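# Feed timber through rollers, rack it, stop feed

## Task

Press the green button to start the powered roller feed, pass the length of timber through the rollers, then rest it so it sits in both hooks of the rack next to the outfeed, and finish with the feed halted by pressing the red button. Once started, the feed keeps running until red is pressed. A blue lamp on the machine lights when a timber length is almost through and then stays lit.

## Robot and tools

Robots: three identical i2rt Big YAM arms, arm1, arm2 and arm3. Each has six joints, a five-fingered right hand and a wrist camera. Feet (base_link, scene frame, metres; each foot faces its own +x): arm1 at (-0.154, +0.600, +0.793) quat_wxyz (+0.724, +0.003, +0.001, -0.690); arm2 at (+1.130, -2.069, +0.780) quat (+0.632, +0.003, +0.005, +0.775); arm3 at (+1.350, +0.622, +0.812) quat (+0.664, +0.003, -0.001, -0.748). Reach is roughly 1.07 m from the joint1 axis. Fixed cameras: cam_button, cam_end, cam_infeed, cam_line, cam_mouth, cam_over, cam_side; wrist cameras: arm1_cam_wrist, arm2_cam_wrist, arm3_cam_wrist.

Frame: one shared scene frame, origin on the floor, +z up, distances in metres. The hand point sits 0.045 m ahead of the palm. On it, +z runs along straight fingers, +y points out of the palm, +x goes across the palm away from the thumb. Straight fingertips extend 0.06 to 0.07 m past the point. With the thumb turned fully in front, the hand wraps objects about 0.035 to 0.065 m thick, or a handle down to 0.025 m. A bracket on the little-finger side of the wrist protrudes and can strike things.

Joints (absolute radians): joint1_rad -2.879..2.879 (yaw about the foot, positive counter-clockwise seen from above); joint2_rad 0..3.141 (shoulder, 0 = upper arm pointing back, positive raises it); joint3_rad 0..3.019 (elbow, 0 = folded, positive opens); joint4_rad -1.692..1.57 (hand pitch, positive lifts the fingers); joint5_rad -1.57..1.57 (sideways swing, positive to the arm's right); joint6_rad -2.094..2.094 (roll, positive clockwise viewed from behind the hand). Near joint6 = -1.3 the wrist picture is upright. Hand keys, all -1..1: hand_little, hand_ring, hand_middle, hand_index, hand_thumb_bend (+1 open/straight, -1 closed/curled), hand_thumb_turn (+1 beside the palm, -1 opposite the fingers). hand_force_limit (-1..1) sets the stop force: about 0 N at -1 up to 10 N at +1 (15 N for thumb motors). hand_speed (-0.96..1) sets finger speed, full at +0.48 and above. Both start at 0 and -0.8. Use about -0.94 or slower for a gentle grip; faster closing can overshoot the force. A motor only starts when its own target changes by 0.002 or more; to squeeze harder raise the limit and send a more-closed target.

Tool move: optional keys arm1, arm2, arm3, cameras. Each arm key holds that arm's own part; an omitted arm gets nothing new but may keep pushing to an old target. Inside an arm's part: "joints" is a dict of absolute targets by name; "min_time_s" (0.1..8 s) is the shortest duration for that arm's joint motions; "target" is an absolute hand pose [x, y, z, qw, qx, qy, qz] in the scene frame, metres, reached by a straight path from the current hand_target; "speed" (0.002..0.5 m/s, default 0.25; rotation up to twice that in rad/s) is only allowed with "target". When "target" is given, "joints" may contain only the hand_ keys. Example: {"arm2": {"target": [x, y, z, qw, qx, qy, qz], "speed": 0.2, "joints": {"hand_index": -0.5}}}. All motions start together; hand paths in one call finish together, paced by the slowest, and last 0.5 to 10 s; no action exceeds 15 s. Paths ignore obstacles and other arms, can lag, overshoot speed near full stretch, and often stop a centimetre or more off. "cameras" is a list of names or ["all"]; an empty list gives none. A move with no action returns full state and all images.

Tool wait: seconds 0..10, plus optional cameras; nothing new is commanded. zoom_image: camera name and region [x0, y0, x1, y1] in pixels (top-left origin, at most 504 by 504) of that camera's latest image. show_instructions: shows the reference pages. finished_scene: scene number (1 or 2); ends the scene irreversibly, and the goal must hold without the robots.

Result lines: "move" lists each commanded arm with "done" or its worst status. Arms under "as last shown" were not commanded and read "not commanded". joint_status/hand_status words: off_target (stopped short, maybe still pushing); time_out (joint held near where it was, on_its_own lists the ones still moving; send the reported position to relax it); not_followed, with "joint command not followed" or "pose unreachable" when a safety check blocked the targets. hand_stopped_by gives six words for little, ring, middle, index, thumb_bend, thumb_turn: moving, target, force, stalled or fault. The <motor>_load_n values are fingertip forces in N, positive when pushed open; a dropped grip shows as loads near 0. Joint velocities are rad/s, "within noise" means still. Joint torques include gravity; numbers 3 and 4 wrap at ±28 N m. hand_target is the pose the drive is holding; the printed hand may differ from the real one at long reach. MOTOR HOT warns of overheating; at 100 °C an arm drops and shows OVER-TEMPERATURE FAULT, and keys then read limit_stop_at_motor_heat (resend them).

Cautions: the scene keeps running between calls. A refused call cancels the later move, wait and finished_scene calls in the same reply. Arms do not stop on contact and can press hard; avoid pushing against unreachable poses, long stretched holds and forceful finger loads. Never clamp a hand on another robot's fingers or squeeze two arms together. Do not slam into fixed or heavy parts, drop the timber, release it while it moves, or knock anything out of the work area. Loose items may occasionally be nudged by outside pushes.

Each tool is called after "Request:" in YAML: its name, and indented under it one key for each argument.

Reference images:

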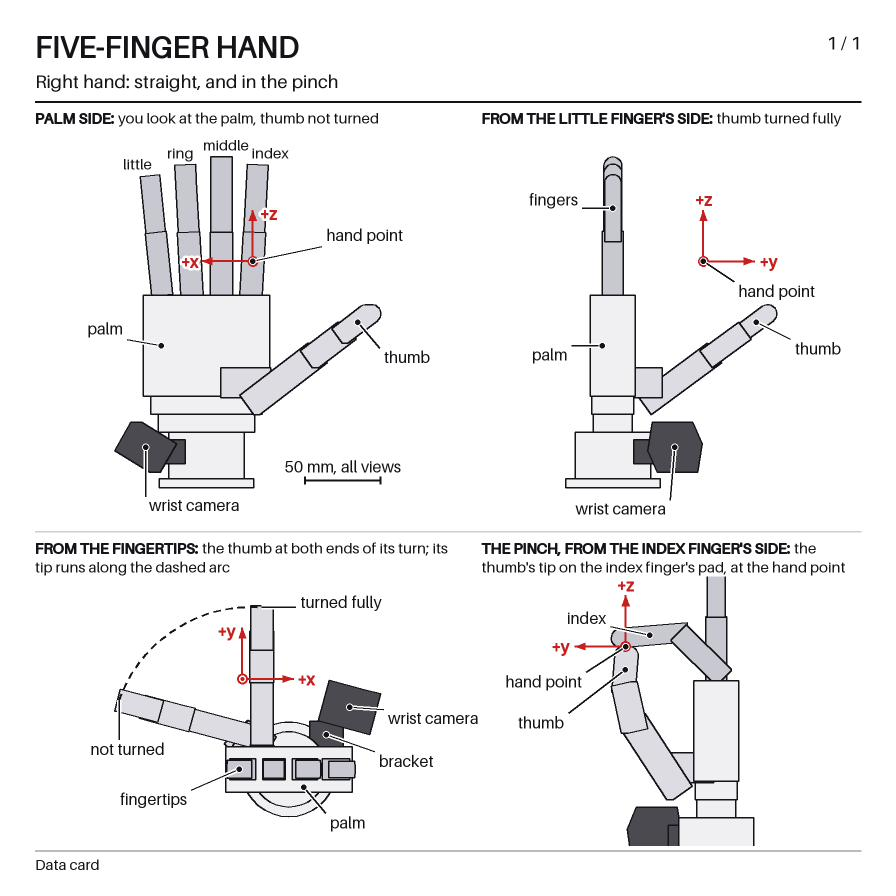

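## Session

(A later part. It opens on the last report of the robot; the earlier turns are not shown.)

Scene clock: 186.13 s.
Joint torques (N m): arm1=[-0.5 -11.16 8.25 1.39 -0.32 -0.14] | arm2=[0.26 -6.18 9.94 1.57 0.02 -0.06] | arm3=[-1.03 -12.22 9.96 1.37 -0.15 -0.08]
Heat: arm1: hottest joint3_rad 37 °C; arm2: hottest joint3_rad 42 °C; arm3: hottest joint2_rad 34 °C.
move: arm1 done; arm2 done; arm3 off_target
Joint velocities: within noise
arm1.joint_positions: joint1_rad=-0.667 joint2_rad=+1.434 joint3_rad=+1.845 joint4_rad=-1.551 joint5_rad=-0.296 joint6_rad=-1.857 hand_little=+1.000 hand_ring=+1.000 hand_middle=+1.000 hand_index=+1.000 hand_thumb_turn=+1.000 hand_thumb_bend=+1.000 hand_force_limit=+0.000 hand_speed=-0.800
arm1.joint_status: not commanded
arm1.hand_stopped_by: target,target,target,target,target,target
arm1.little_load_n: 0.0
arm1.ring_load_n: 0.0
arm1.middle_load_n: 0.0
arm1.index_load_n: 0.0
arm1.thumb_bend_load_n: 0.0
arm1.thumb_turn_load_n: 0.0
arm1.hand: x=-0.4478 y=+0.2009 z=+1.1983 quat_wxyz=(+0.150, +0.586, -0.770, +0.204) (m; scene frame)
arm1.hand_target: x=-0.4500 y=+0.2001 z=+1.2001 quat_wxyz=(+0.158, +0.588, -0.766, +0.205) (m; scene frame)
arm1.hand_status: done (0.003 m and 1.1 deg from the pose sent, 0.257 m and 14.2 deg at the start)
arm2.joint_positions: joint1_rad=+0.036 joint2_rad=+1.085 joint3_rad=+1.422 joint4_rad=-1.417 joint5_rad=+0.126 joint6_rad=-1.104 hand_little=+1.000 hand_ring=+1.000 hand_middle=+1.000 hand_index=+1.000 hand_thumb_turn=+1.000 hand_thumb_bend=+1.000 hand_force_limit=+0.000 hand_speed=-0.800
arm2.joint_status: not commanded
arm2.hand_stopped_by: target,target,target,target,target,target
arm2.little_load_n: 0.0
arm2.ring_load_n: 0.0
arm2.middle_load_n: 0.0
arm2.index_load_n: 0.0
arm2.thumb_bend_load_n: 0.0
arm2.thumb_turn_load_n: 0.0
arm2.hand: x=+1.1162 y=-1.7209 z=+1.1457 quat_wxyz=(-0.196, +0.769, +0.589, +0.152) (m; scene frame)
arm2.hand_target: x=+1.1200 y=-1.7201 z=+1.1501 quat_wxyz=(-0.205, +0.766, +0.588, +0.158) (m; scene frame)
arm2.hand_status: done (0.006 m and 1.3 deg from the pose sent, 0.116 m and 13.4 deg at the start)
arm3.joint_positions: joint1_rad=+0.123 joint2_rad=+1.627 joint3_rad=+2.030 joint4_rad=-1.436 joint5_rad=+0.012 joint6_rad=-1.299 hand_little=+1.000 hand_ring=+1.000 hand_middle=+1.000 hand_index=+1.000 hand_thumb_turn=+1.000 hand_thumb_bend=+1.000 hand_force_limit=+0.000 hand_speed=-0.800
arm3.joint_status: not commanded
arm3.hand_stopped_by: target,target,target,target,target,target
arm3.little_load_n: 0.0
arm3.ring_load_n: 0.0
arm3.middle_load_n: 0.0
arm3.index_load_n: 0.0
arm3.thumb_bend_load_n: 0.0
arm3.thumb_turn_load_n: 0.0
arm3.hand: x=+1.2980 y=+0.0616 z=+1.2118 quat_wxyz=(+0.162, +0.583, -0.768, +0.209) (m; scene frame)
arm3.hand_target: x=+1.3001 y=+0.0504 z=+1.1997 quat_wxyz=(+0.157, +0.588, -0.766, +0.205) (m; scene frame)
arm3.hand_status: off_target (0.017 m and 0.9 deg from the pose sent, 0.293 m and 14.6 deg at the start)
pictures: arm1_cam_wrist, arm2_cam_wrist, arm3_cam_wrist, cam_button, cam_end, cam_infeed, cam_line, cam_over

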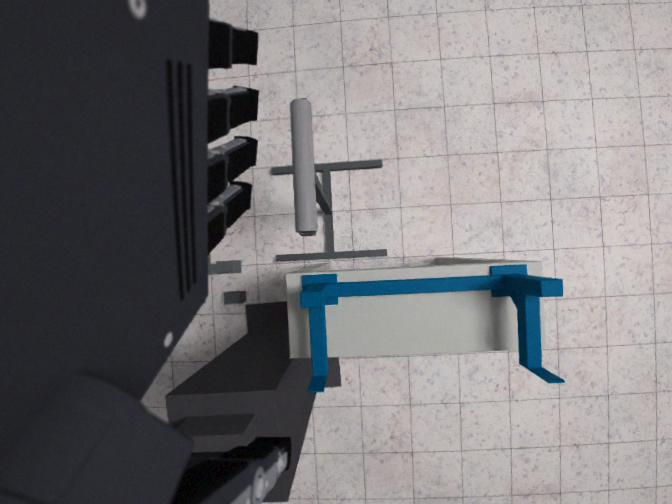

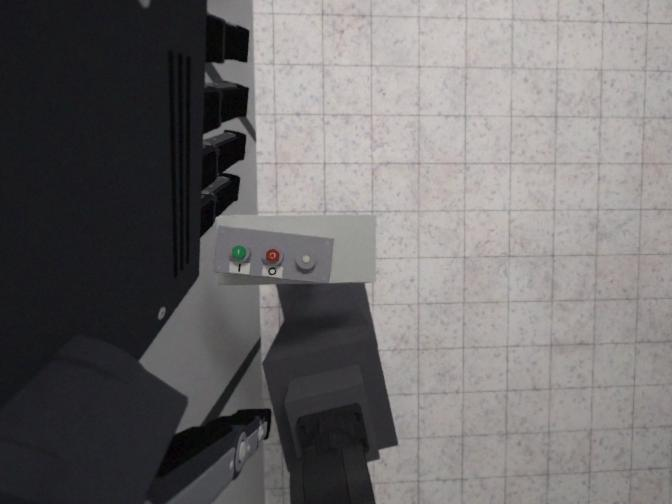

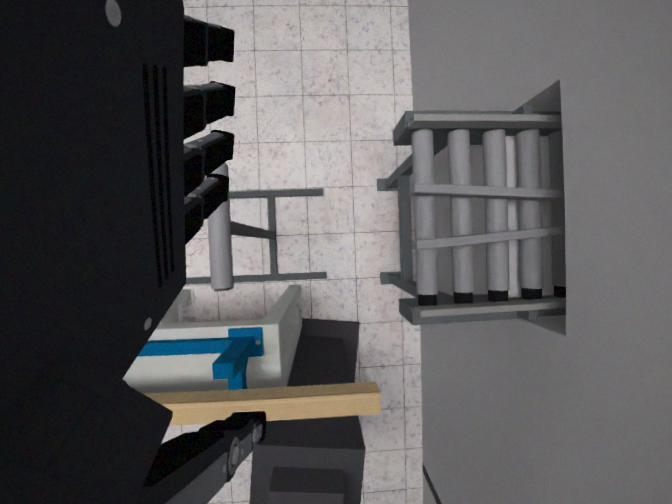

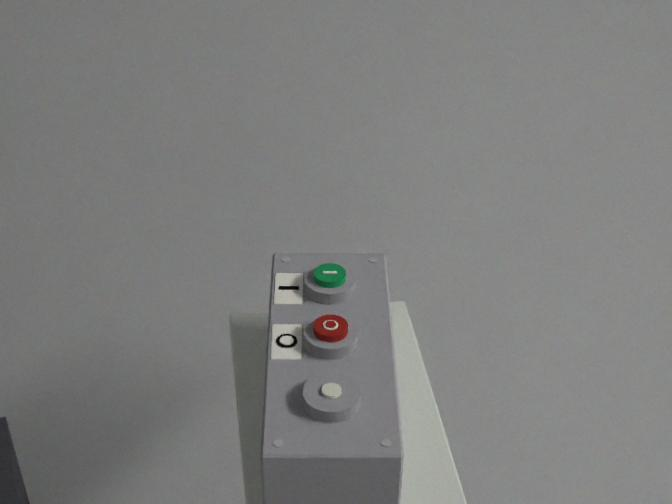

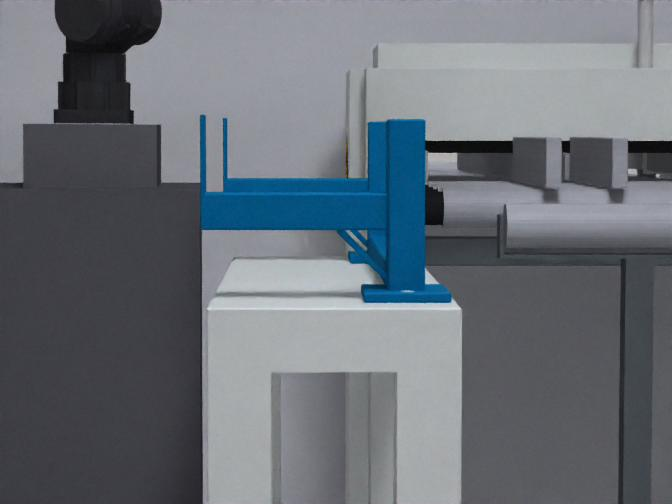

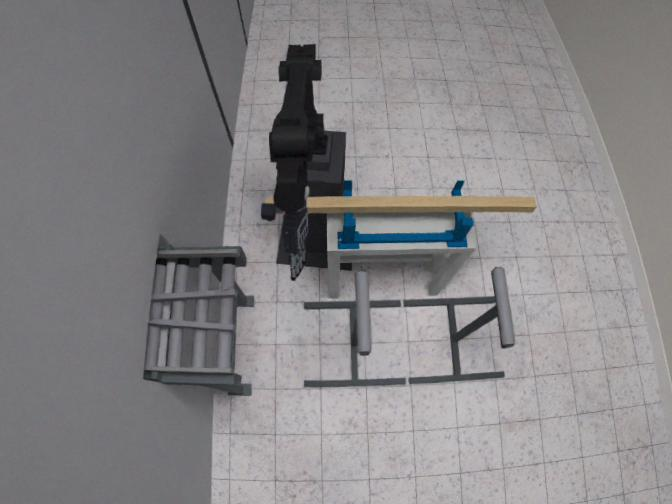

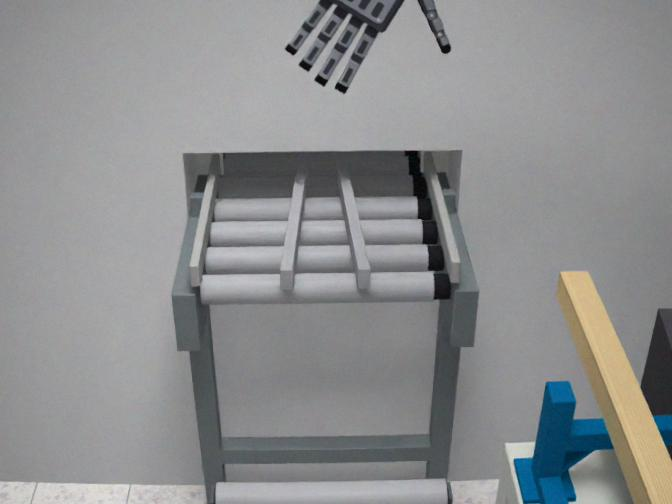

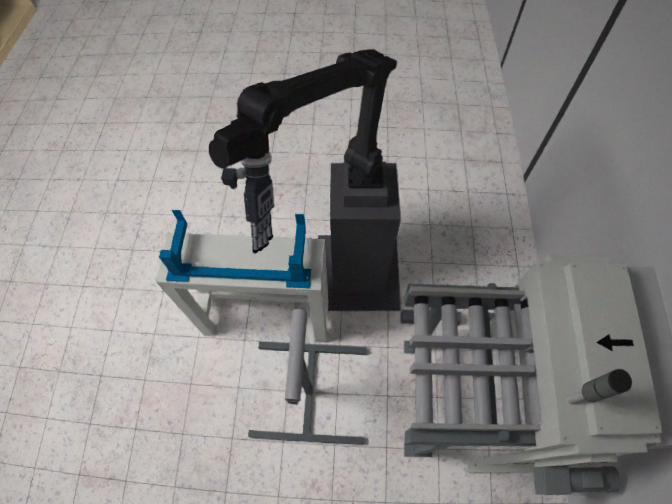

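Request:
move:
  arm3: {"target": [1.70, 0.37, 1.0, 0, 0, 1, 0], "joints": {"hand_thumb_turn": -1}}
  arm1: {"target": [-0.25, 0.0, 1.15, 0.1576, 0.5886, -0.7663, 0.2055]}
  cameras: ["arm3_cam_wrist", "arm1_cam_wrist", "cam_infeed", "cam_line", "cam_over"]

Scene clock: 332.77 s.
Joint torques (N m): arm1=[0.09 -12.57 13.3 1.26 -0.01 0.05] | arm2=[0.38 -6.12 9.91 1.54 0.02 -0.06] | arm3=[-1.2 -12.51 8.83 0.2 -0.06 0.04]
Heat: arm1: hottest joint3_rad 34 °C; arm2: hottest joint3_rad 40 °C; arm3: hottest joint2_rad 35 °C.
move: arm1 off_target; arm3 done
Joint velocities: within noise
arm1.joint_positions: joint1_rad=-0.132 joint2_rad=+1.674 joint3_rad=+1.969 joint4_rad=-1.363 joint5_rad=-0.040 joint6_rad=-1.391 hand_little=+1.000 hand_ring=+1.000 hand_middle=+1.000 hand_index=+1.000 hand_thumb_turn=+1.000 hand_thumb_bend=+1.000 hand_force_limit=+0.000 hand_speed=-0.800
arm1.joint_status: not commanded
arm1.hand_stopped_by: target,target,target,target,target,target
arm1.little_load_n: 0.0
arm1.ring_load_n: 0.0
arm1.middle_load_n: 0.0
arm1.index_load_n: 0.0
arm1.thumb_bend_load_n: 0.0
arm1.thumb_turn_load_n: 0.0
arm1.hand: x=-0.2514 y=+0.0158 z=+1.1437 quat_wxyz=(+0.150, +0.592, -0.767, +0.196) (m; scene frame)
arm1.hand_target: x=-0.2500 y=+0.0007 z=+1.1498 quat_wxyz=(+0.158, +0.588, -0.766, +0.206) (m; scene frame)
arm1.hand_status: off_target (0.017 m and 1.5 deg from the pose sent, 0.286 m and 1.1 deg at the start)
arm2: as last shown
arm3.joint_positions: joint1_rad=+0.915 joint2_rad=+1.527 joint3_rad=+1.373 joint4_rad=-1.432 joint5_rad=+0.005 joint6_rad=+0.794 hand_little=+1.000 hand_ring=+1.000 hand_middle=+1.000 hand_index=+1.000 hand_thumb_turn=-1.000 hand_thumb_bend=+1.000 hand_force_limit=+0.000 hand_speed=-0.800
arm3.joint_status: all done
arm3.hand_stopped_by: target,target,target,target,target,target
arm3.little_load_n: 0.0
arm3.ring_load_n: 0.0
arm3.middle_load_n: 0.0
arm3.index_load_n: 0.0
arm3.thumb_bend_load_n: -0.5
arm3.thumb_turn_load_n: 0.0
arm3.hand: x=+1.6982 y=+0.3691 z=+0.9984 quat_wxyz=(+0.004, +0.001, -1.000, -0.004) (m; scene frame)
arm3.hand_target: x=+1.7000 y=+0.3700 z=+1.0001 quat_wxyz=(+0.000, +0.000, -1.000, +0.000) (m; scene frame)
arm3.hand_status: done (0.003 m and 0.7 deg from the pose sent, 0.549 m and 79.6 deg at the start)
pictures: arm1_cam_wrist, arm3_cam_wrist, cam_infeed, cam_line, cam_over

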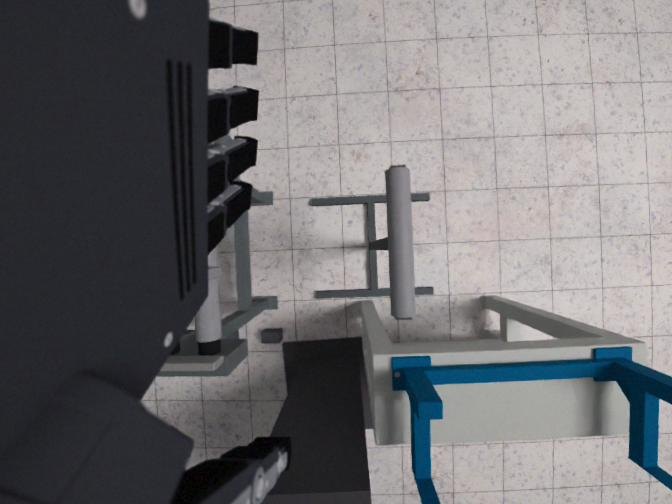

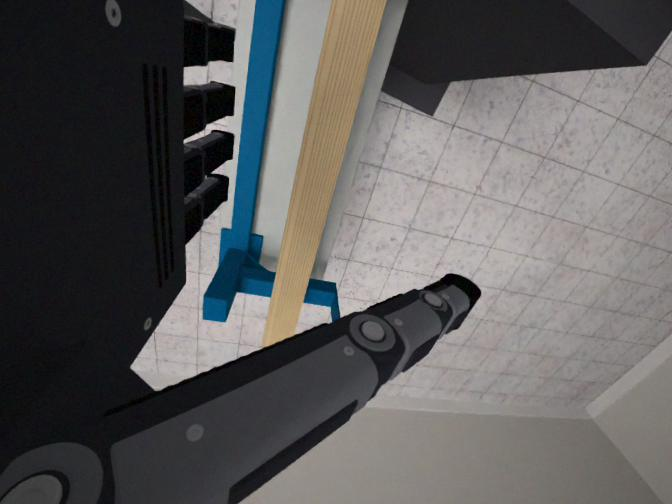

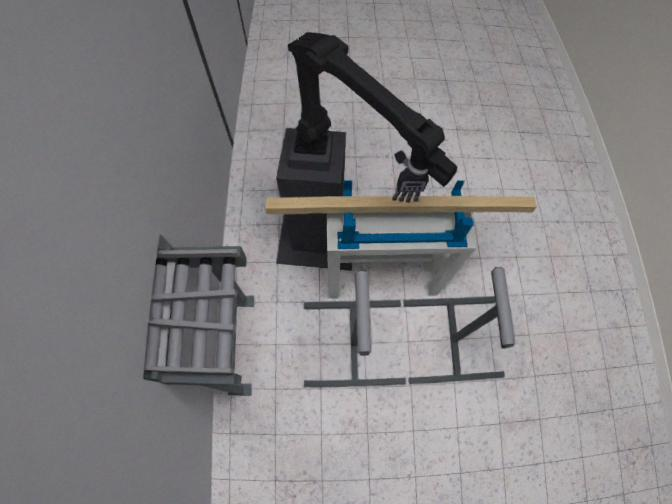

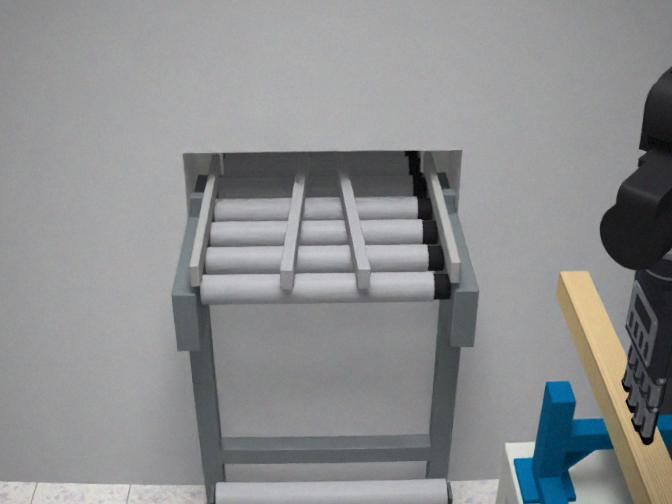

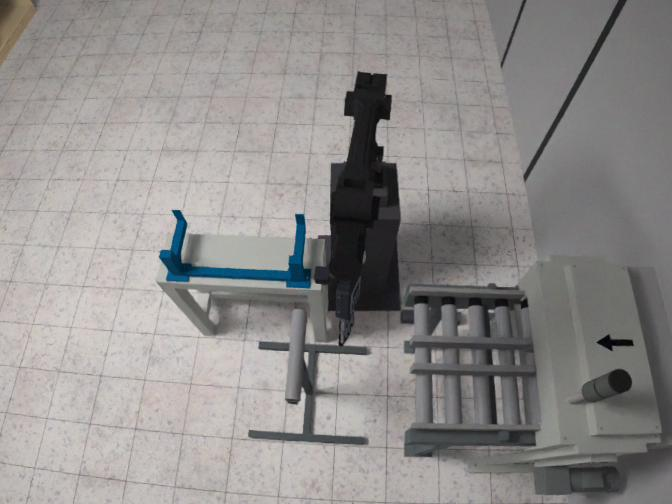

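Request:
move:
  arm3: {"target": [1.715, 0.39, 0.91, 0, 0, 1, 0], "speed": 0.15}
  cameras: ["arm3_cam_wrist", "cam_infeed", "cam_line"]

Request:
zoom_image:
  camera: "arm3_cam_wrist"
  region: [160, 0, 520, 400]

Request:
zoom_image:
  camera: "cam_line"
  region: [540, 240, 672, 504]

Scene clock: 470.30 s.
Joint torques (N m): arm1=[0.09 -12.51 13.31 1.24 -0.01 0.05] | arm2=[0.44 -5.89 9.92 1.58 0.04 -0.06] | arm3=[-0.85 -9.93 8.62 0.51 -0.02 0]
Heat: arm1: hottest joint3_rad 41 °C; arm2: hottest joint3_rad 40 °C; arm3: hottest joint2_rad 34 °C.
move: arm3 off_target
Joint velocities: within noise
arm1, arm2: as last shown
arm3.joint_positions: joint1_rad=+0.967 joint2_rad=+1.549 joint3_rad=+1.189 joint4_rad=-1.196 joint5_rad=+0.005 joint6_rad=+0.848 hand_little=+1.000 hand_ring=+1.000 hand_middle=+1.000 hand_index=+1.000 hand_thumb_turn=-1.000 hand_thumb_bend=+1.000 hand_force_limit=+0.000 hand_speed=-0.800
arm3.joint_status: not commanded
arm3.hand_stopped_by: target,target,target,target,target,target
arm3.little_load_n: 0.0
arm3.ring_load_n: 0.0
arm3.middle_load_n: 0.0
arm3.index_load_n: 0.5
arm3.thumb_bend_load_n: 0.0
arm3.thumb_turn_load_n: 0.0
arm3.hand: x=+1.7118 y=+0.3886 z=+0.9206 quat_wxyz=(-0.007, +0.000, -1.000, +0.006) (m; scene frame)
arm3.hand_target: x=+1.7147 y=+0.3902 z=+0.9101 quat_wxyz=(+0.000, +0.000, -1.000, +0.000) (m; scene frame)
arm3.hand_status: off_target (0.011 m and 1.0 deg from the pose sent, 0.092 m and 0.7 deg at the start)
pictures: arm3_cam_wrist, cam_infeed, cam_line

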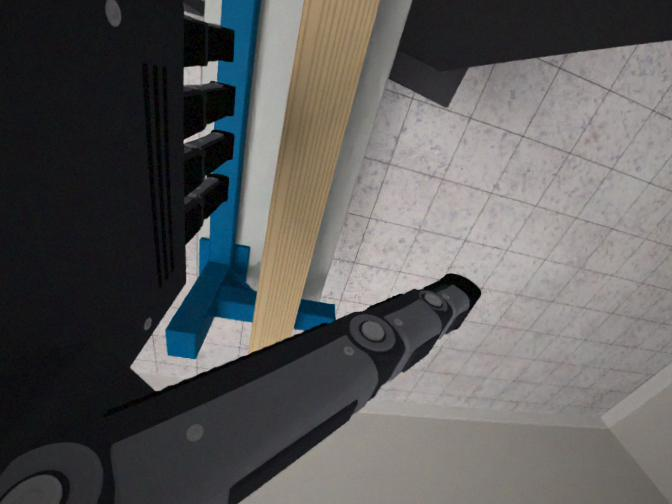

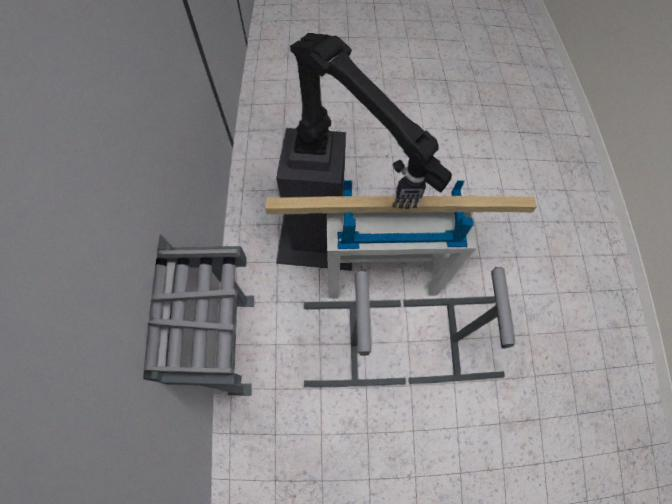

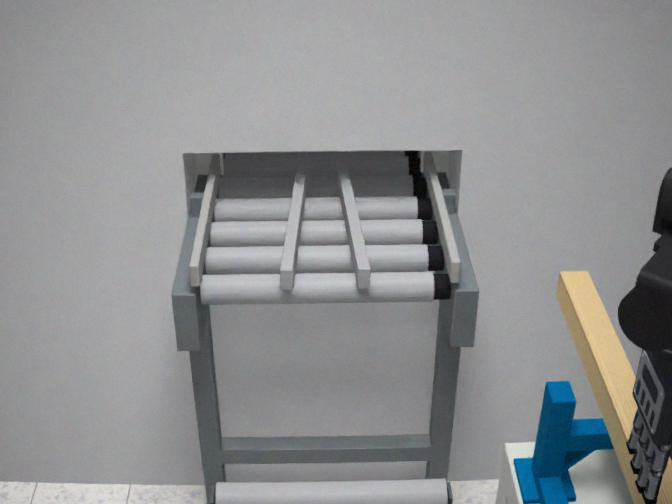

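Scaled by 1.260 from the camera's 672x504 image, which has a finer 960x720 frame.

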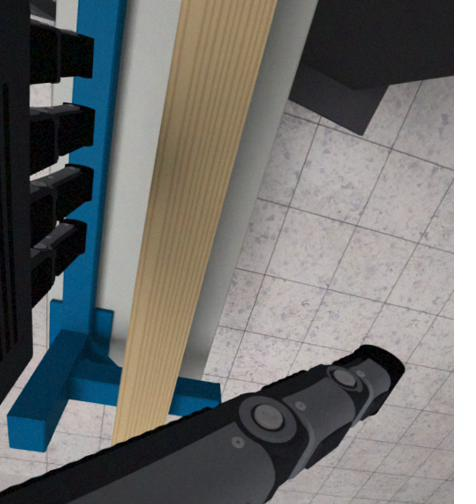

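Scaled by 1.909 from the camera's 672x504 image, which has a finer 960x720 frame.

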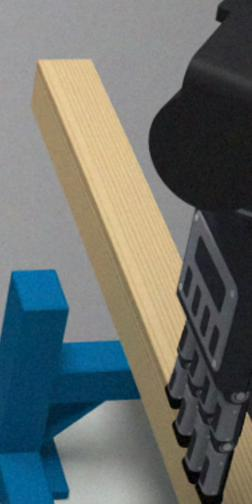

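Request:
move:
  arm3: {"target": [1.715, 0.395, 0.845, 0, 0, 1, 0], "speed": 0.08}
  cameras: ["arm3_cam_wrist", "cam_line"]

Request:
zoom_image:
  camera: "arm3_cam_wrist"
  region: [160, 0, 520, 400]

Request:
zoom_image:
  camera: "cam_line"
  region: [540, 240, 672, 504]

Scene clock: 488.53 s.
Joint torques (N m): arm1=[0.09 -12.51 13.31 1.25 -0.01 0.05] | arm2=[0.32 -5.89 9.92 1.52 0.03 -0.06] | arm3=[-0.91 -9.64 7.86 0.28 -0.12 0.14]
Heat: arm1: hottest joint3_rad 41 °C; arm2: hottest joint3_rad 40 °C; arm3: hottest joint2_rad 34 °C.
move: arm3 off_target
Joint velocities: within noise
arm1, arm2: as last shown
arm2.thumb_turn_load_n: 0.5
arm3.joint_positions: joint1_rad=+0.974 joint2_rad=+1.619 joint3_rad=+1.087 joint4_rad=-1.022 joint5_rad=+0.005 joint6_rad=+0.856 hand_little=+1.000 hand_ring=+1.000 hand_middle=+1.000 hand_index=+1.000 hand_thumb_turn=-1.000 hand_thumb_bend=+1.000 hand_force_limit=+0.000 hand_speed=-0.800
arm3.joint_status: not commanded
arm3.hand_stopped_by: target,target,target,target,target,target
arm3.little_load_n: 0.0
arm3.ring_load_n: 0.0
arm3.middle_load_n: 0.0
arm3.index_load_n: 0.0
arm3.thumb_bend_load_n: 0.0
arm3.thumb_turn_load_n: 0.0
arm3.hand: x=+1.7131 y=+0.3917 z=+0.8566 quat_wxyz=(-0.007, -0.001, -1.000, +0.006) (m; scene frame)
arm3.hand_target: x=+1.7147 y=+0.3952 z=+0.8452 quat_wxyz=(+0.000, +0.000, -1.000, +0.000) (m; scene frame)
arm3.hand_status: off_target (0.012 m and 1.1 deg from the pose sent, 0.076 m and 1.0 deg at the start)
pictures: arm3_cam_wrist, cam_line

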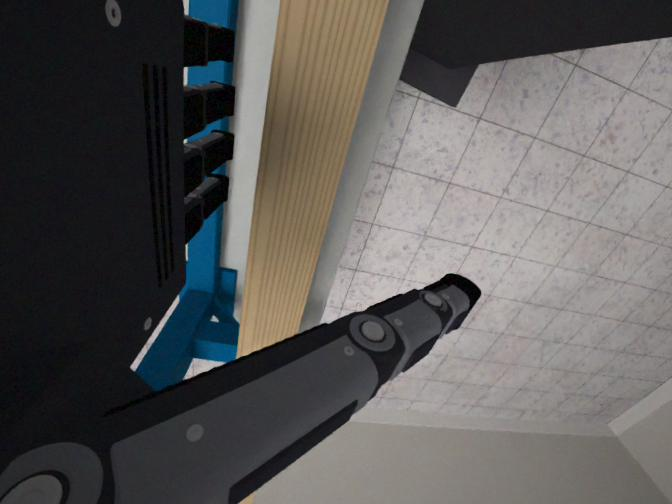

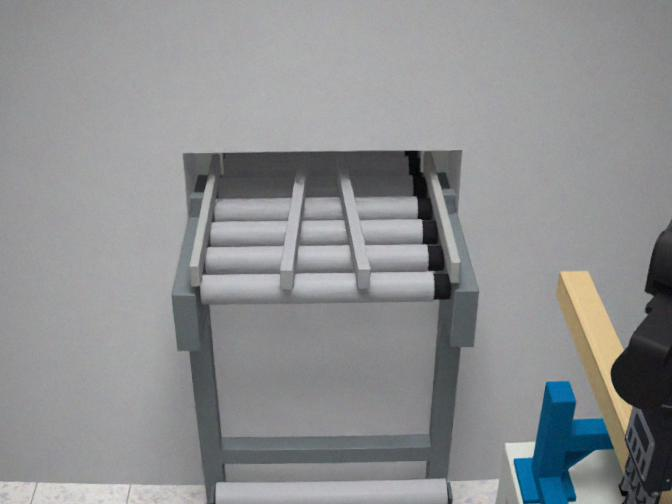

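Scaled by 1.260 from the camera's 672x504 image, which has a finer 960x720 frame.

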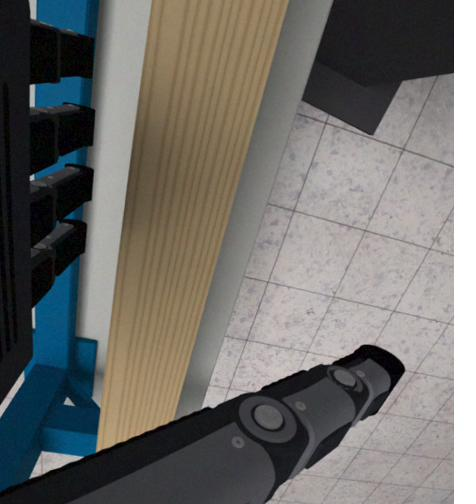

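Scaled by 1.909 from the camera's 672x504 image, which has a finer 960x720 frame.

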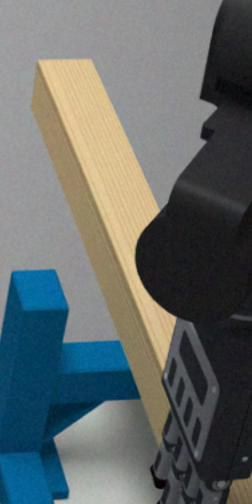

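Request:
move:
  arm3: {"target": [1.715, 0.3985, 0.78, 0, 0, 1, 0], "speed": 0.06}
  cameras: ["arm3_cam_wrist", "cam_line"]

Request:
zoom_image:
  camera: "arm3_cam_wrist"
  region: [160, 0, 520, 400]

Scene clock: 503.13 s.
Joint torques (N m): arm1=[0.09 -12.51 13.3 1.25 0 0.05] | arm2=[0.44 -5.95 9.96 1.61 0.02 -0.06] | arm3=[-0.56 -10.52 7.05 0.42 -0.01 0.08]
Heat: arm1: hottest joint3_rad 42 °C; arm2: hottest joint3_rad 40 °C; arm3: hottest joint2_rad 35 °C.
move: arm3 off_target
Joint velocities: within noise
arm1, arm2: as last shown
arm2.thumb_turn_load_n: 0.0
arm3.joint_positions: joint1_rad=+0.979 joint2_rad=+1.720 joint3_rad=+1.015 joint4_rad=-0.848 joint5_rad=+0.005 joint6_rad=+0.861 hand_little=+1.000 hand_ring=+1.000 hand_middle=+1.000 hand_index=+1.000 hand_thumb_turn=-1.000 hand_thumb_bend=+1.000 hand_force_limit=+0.000 hand_speed=-0.800
arm3.joint_status: not commanded
arm3.hand_stopped_by: target,target,target,target,target,target
arm3.little_load_n: 0.0
arm3.ring_load_n: 0.0
arm3.middle_load_n: 0.0
arm3.index_load_n: 0.0
arm3.thumb_bend_load_n: -0.5
arm3.thumb_turn_load_n: 0.0
arm3.hand: x=+1.7147 y=+0.3937 z=+0.7921 quat_wxyz=(-0.008, -0.001, -1.000, +0.007) (m; scene frame)
arm3.hand_target: x=+1.7146 y=+0.3986 z=+0.7803 quat_wxyz=(+0.000, +0.000, -1.000, +0.000) (m; scene frame)
arm3.hand_status: off_target (0.013 m and 1.2 deg from the pose sent, 0.077 m and 1.1 deg at the start)
pictures: arm3_cam_wrist, cam_line

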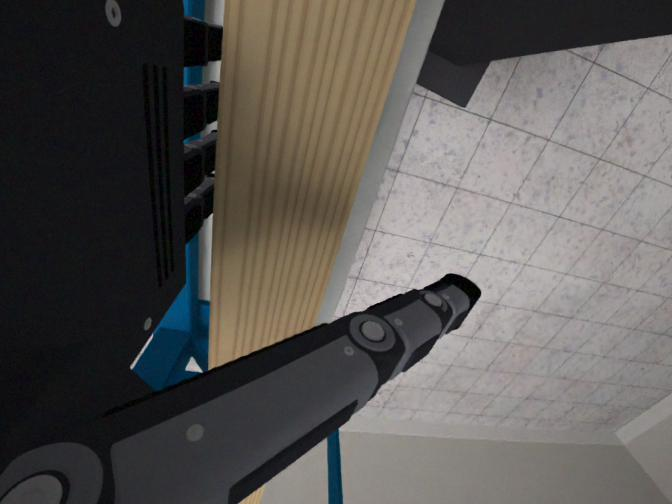

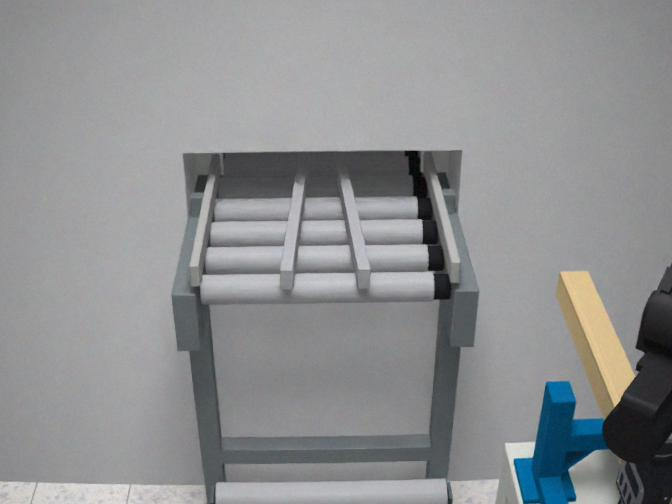

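Scaled by 1.260 from the camera's 672x504 image, which has a finer 960x720 frame.

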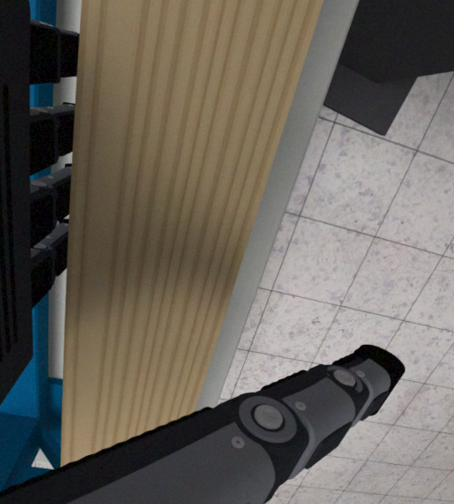

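Request:
move:
  arm3: {"joints": {"hand_little": -0.5, "hand_ring": -0.5, "hand_middle": -0.5, "hand_index": -0.5, "hand_thumb_bend": -0.7, "hand_force_limit": 0.0, "hand_speed": -0.85}}
  cameras: ["arm3_cam_wrist", "cam_infeed", "cam_over"]

Request:
zoom_image:
  camera: "arm3_cam_wrist"
  region: [160, 0, 520, 400]

Scene clock: 517.00 s.
Joint torques (N m): arm1=[0.09 -12.57 13.31 1.24 -0.01 0.05] | arm2=[0.26 -6.07 9.91 1.55 0.04 -0.07] | arm3=[-0.5 -11.52 7.23 0.02 -0.34 0.09]
Heat: arm1: hottest joint3_rad 42 °C; arm2: hottest joint3_rad 40 °C; arm3: hottest joint2_rad 35 °C.
move: arm3 off_target
Joint velocities: within noise
arm1, arm2: as last shown
arm2.thumb_bend_load_n: -0.5
arm3.joint_positions: joint1_rad=+0.979 joint2_rad=+1.738 joint3_rad=+1.009 joint4_rad=-0.837 joint5_rad=+0.012 joint6_rad=+0.862 hand_little=+0.183 hand_ring=+0.196 hand_middle=+0.183 hand_index=+0.183 hand_thumb_turn=-1.000 hand_thumb_bend=+0.613 hand_force_limit=+0.000 hand_speed=-0.850
arm3.joint_status: hand_little off_target (ended at +0.183, target -0.500); hand_ring off_target (ended at +0.196, target -0.500); hand_middle off_target (ended at +0.183, target -0.500); hand_index off_target (ended at +0.183, target -0.500); hand_thumb_bend off_target (ended at +0.613, target -0.700); the others done
arm3.hand_stopped_by: force,force,force,force,force,target
arm3.little_load_n: 6.0
arm3.ring_load_n: 1.5
arm3.middle_load_n: 6.0
arm3.index_load_n: 6.5
arm3.thumb_bend_load_n: 25.0
arm3.thumb_turn_load_n: 3.5
arm3.hand: x=+1.7119 y=+0.3947 z=+0.7829 quat_wxyz=(-0.001, -0.001, -1.000, +0.005) (m; scene frame)
arm3.hand_target: x=+1.7147 y=+0.3986 z=+0.7803 quat_wxyz=(+0.000, +0.000, -1.000, +0.000) (m; scene frame)
arm3.hand_status: not commanded
pictures: arm3_cam_wrist, cam_infeed, cam_over

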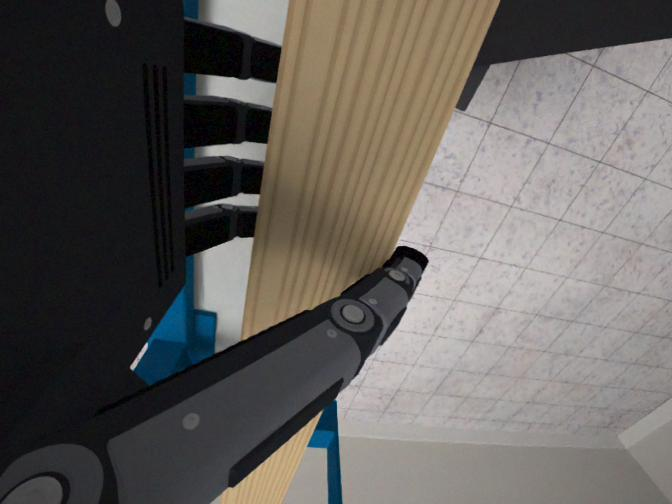

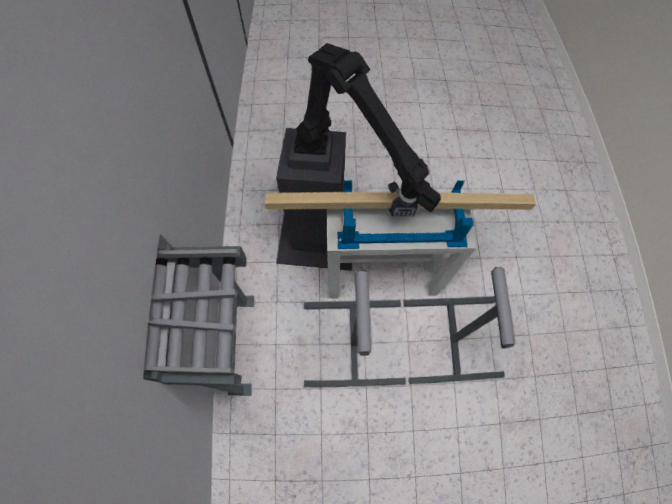

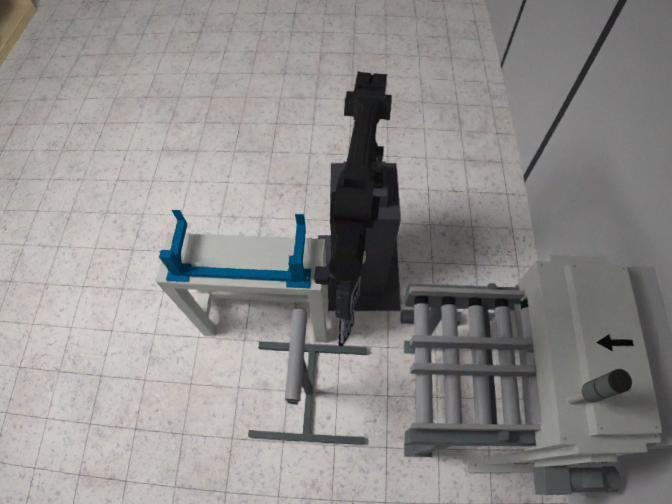

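Scaled by 1.260 from the camera's 672x504 image, which has a finer 960x720 frame.

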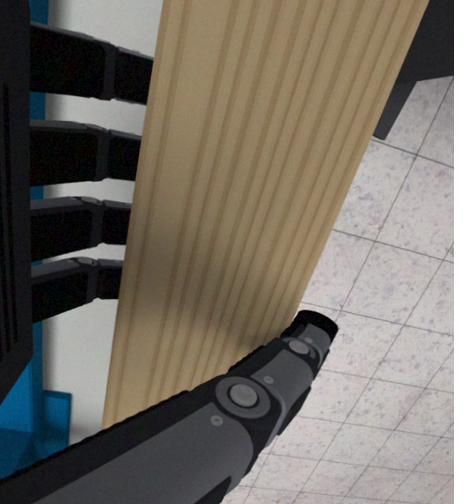

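Request:
move:
  arm3: {"target": [1.715, 0.395, 0.82, 0, 0, 1, 0], "speed": 0.04}
  cameras: ["arm3_cam_wrist", "cam_infeed", "cam_line"]

Request:
zoom_image:
  camera: "arm3_cam_wrist"
  region: [160, 0, 520, 400]

Request:
zoom_image:
  camera: "cam_infeed"
  region: [240, 100, 560, 300]

Scene clock: 535.60 s.
Joint torques (N m): arm1=[0.09 -12.51 13.3 1.25 -0.01 0.05] | arm2=[0.38 -6.18 9.95 1.58 0.03 -0.05] | arm3=[-1.73 -17.03 10.52 -0.79 -0.38 0]
Heat: arm1: hottest joint3_rad 42 °C; arm2: hottest joint3_rad 40 °C; arm3: hottest joint2_rad 34 °C.
move: arm3 off_target
Joint velocities: within noise
arm1, arm2: as last shown
arm1.thumb_bend_load_n: -0.5
arm2.thumb_bend_load_n: 0.0
arm3.joint_positions: joint1_rad=+0.979 joint2_rad=+1.737 joint3_rad=+1.009 joint4_rad=-0.922 joint5_rad=+0.011 joint6_rad=+0.862 hand_little=+0.183 hand_ring=+0.197 hand_middle=+0.183 hand_index=+0.183 hand_thumb_turn=-1.000 hand_thumb_bend=+0.612 hand_force_limit=+0.000 hand_speed=-0.850
arm3.joint_status: not commanded
arm3.hand_stopped_by: force,force,force,force,force,target
arm3.little_load_n: 6.5
arm3.ring_load_n: 1.0
arm3.middle_load_n: 2.0
arm3.index_load_n: 0.5
arm3.thumb_bend_load_n: 8.0
arm3.thumb_turn_load_n: 3.0
arm3.hand: x=+1.6949 y=+0.4096 z=+0.7854 quat_wxyz=(+0.030, -0.001, -0.999, -0.022) (m; scene frame)
arm3.hand_target: x=+1.7140 y=+0.3960 z=+0.8194 quat_wxyz=(+0.000, +0.000, -1.000, +0.000) (m; scene frame)
arm3.hand_status: off_target (0.043 m and 4.3 deg from the pose sent, 0.037 m and 0.6 deg at the start)
pictures: arm3_cam_wrist, cam_infeed, cam_line

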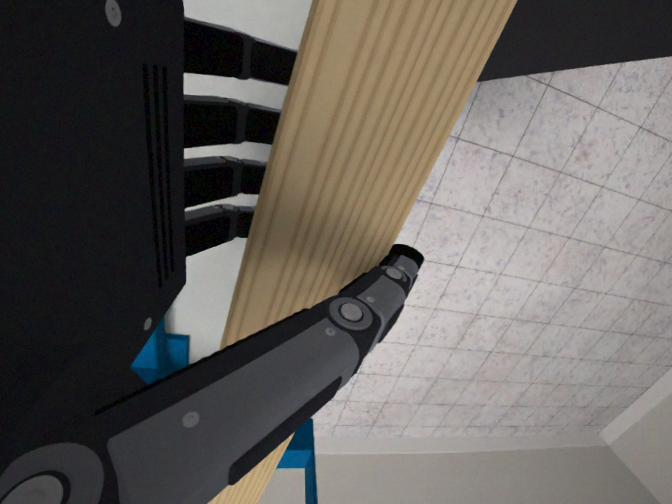

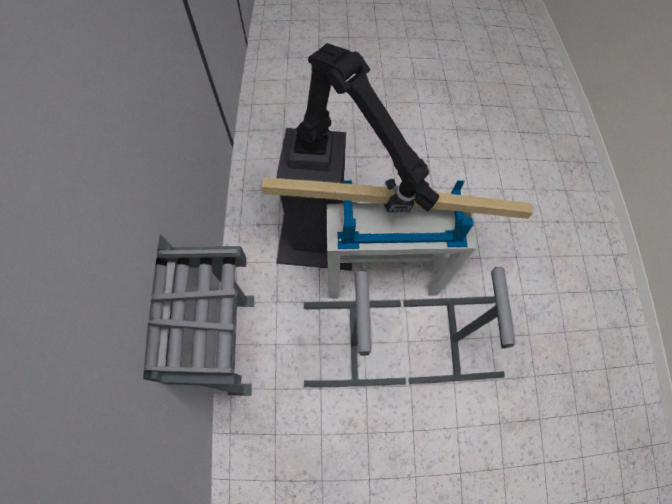

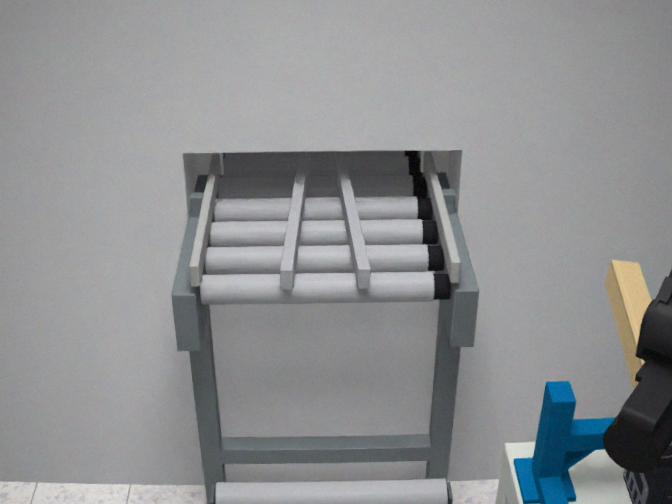

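Scaled by 1.260 from the camera's 672x504 image, which has a finer 960x720 frame.

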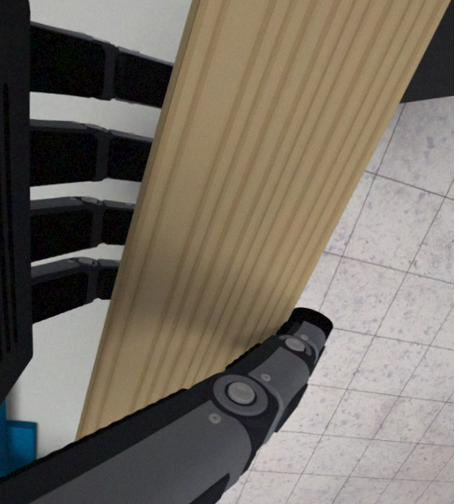

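Scaled by 1.575 from the camera's 672x504 image, which has a finer 960x720 frame.

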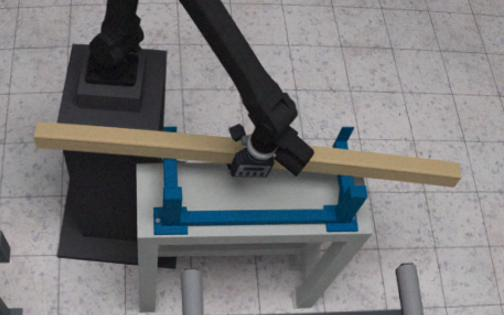

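Request:
move:
  arm3: {"target": [1.70, 0.402, 0.775, 0, 0, 1, 0], "speed": 0.05}
  cameras: []

Request:
move:
  arm3: {"joints": {"hand_little": 0.6, "hand_ring": 0.6, "hand_middle": 0.6, "hand_index": 0.6, "hand_thumb_bend": 1.0}}
  cameras: ["arm3_cam_wrist", "cam_infeed"]

Request:
zoom_image:
  camera: "arm3_cam_wrist"
  region: [160, 0, 520, 400]

Request:
zoom_image:
  camera: "cam_infeed"
  region: [240, 100, 560, 300]

Scene clock: 567.77 s.
Joint torques (N m): arm1=[0.15 -12.51 13.3 1.26 -0.01 0.05] | arm2=[0.44 -6.18 9.92 1.51 0.03 -0.05] | arm3=[-2.43 -12.81 6.09 0.7 -0.12 -0.04]
Heat: arm1: hottest joint3_rad 42 °C; arm2: hottest joint3_rad 40 °C; arm3: hottest joint2_rad 35 °C.
move: arm3 done
Joint velocities: within noise
arm1, arm2: as last shown
arm1.thumb_bend_load_n: 0.0
arm2.thumb_turn_load_n: -0.5
arm3.joint_positions: joint1_rad=+0.979 joint2_rad=+1.735 joint3_rad=+0.974 joint4_rad=-0.827 joint5_rad=+0.005 joint6_rad=+0.855 hand_little=+0.182 hand_ring=+0.196 hand_middle=+0.183 hand_index=+0.182 hand_thumb_turn=-1.000 hand_thumb_bend=+0.609 hand_force_limit=+0.000 hand_speed=-0.850
arm3.joint_status: not commanded
arm3.hand_stopped_by: force,force,force,force,force,target
arm3.little_load_n: 0.0
arm3.ring_load_n: 0.0
arm3.middle_load_n: 0.0
arm3.index_load_n: 0.0
arm3.thumb_bend_load_n: 1.5
arm3.thumb_turn_load_n: -0.5
arm3.hand: x=+1.7004 y=+0.4061 z=+0.7748 quat_wxyz=(+0.006, +0.002, -1.000, -0.005) (m; scene frame)
arm3.hand_target: x=+1.7001 y=+0.4020 z=+0.7751 quat_wxyz=(+0.000, +0.000, -1.000, +0.000) (m; scene frame)
arm3.hand_status: done (0.004 m and 0.9 deg from the pose sent, 0.014 m and 4.3 deg at the start)
pictures: none
No camera images: "cameras" was empty.

Scene clock: 570.07 s.
Joint torques (N m): arm1=[0.15 -12.51 13.31 1.25 0 0.05] | arm2=[0.26 -6.07 9.99 1.51 0.03 -0.05] | arm3=[-2.2 -13.04 6.38 0.25 -0.06 -0.04]
Heat: arm1: hottest joint3_rad 42 °C; arm2: hottest joint3_rad 40 °C; arm3: hottest joint2_rad 35 °C.
move: arm3 done
Joint velocities: within noise
arm1: as last shown
arm1.ring_load_n: -0.5
arm2.joint_positions: joint1_rad=+0.036 joint2_rad=+1.085 joint3_rad=+1.422 joint4_rad=-1.417 joint5_rad=+0.126 joint6_rad=-1.104 hand_little=+1.000 hand_ring=+1.000 hand_middle=+1.000 hand_index=+1.000 hand_thumb_turn=+1.000 hand_thumb_bend=+1.000 hand_force_limit=+0.000 hand_speed=-0.800
arm2.joint_status: not commanded
arm2.hand_stopped_by: target,target,target,target,target,target
arm2.little_load_n: 0.0
arm2.ring_load_n: 0.0
arm2.middle_load_n: 0.0
arm2.index_load_n: 0.0
arm2.thumb_bend_load_n: 0.0
arm2.thumb_turn_load_n: 0.0
arm2.hand: x=+1.1162 y=-1.7209 z=+1.1457 quat_wxyz=(-0.196, +0.769, +0.589, +0.152) (m; scene frame)
arm2.hand_target: x=+1.1200 y=-1.7201 z=+1.1501 quat_wxyz=(-0.205, +0.766, +0.588, +0.158) (m; scene frame)
arm2.hand_status: not commanded
arm3.joint_positions: joint1_rad=+0.979 joint2_rad=+1.735 joint3_rad=+0.974 joint4_rad=-0.820 joint5_rad=+0.005 joint6_rad=+0.855 hand_little=+0.600 hand_ring=+0.600 hand_middle=+0.600 hand_index=+0.600 hand_thumb_turn=-1.000 hand_thumb_bend=+1.000 hand_force_limit=+0.000 hand_speed=-0.850
arm3.joint_status: all done
arm3.hand_stopped_by: target,target,target,target,target,target
arm3.little_load_n: 0.0
arm3.ring_load_n: 0.0
arm3.middle_load_n: 0.0
arm3.index_load_n: 0.0
arm3.thumb_bend_load_n: 0.0
arm3.thumb_turn_load_n: 0.0
arm3.hand: x=+1.7018 y=+0.4049 z=+0.7747 quat_wxyz=(+0.003, +0.002, -1.000, -0.002) (m; scene frame)
arm3.hand_target: x=+1.7001 y=+0.4020 z=+0.7751 quat_wxyz=(+0.000, +0.000, -1.000, +0.000) (m; scene frame)
arm3.hand_status: not commanded
pictures: arm3_cam_wrist, cam_infeed

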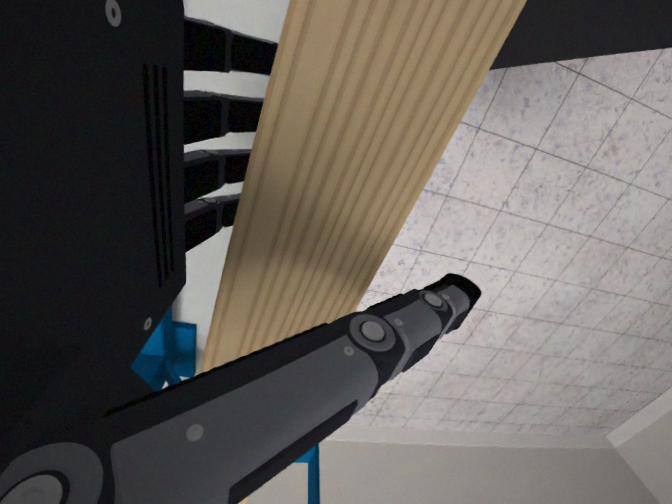

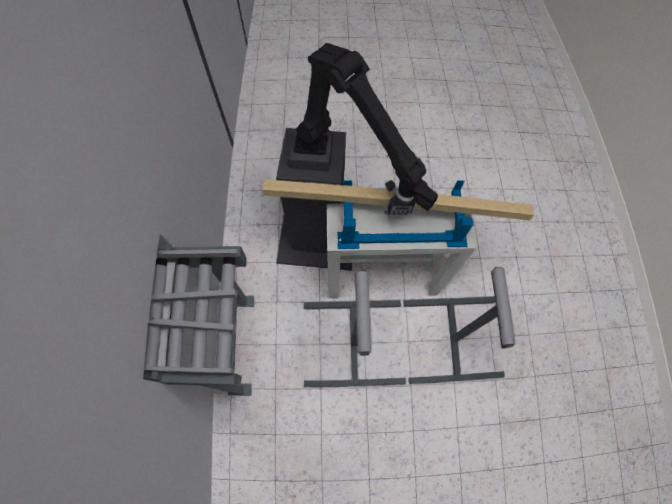

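Scaled by 1.260 from the camera's 672x504 image, which has a finer 960x720 frame.

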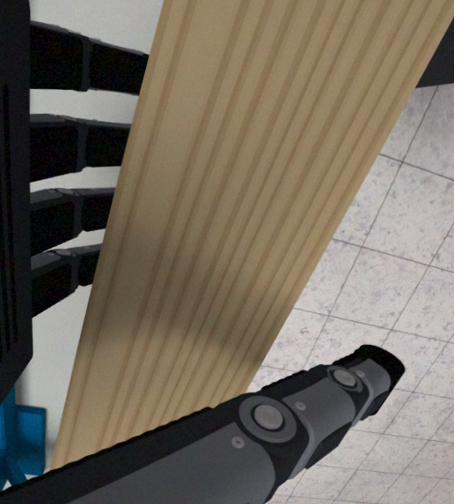

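Scaled by 1.575 from the camera's 672x504 image, which has a finer 960x720 frame.

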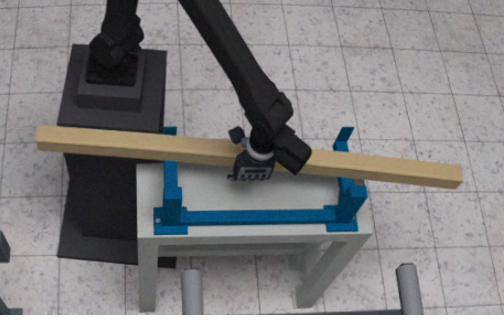

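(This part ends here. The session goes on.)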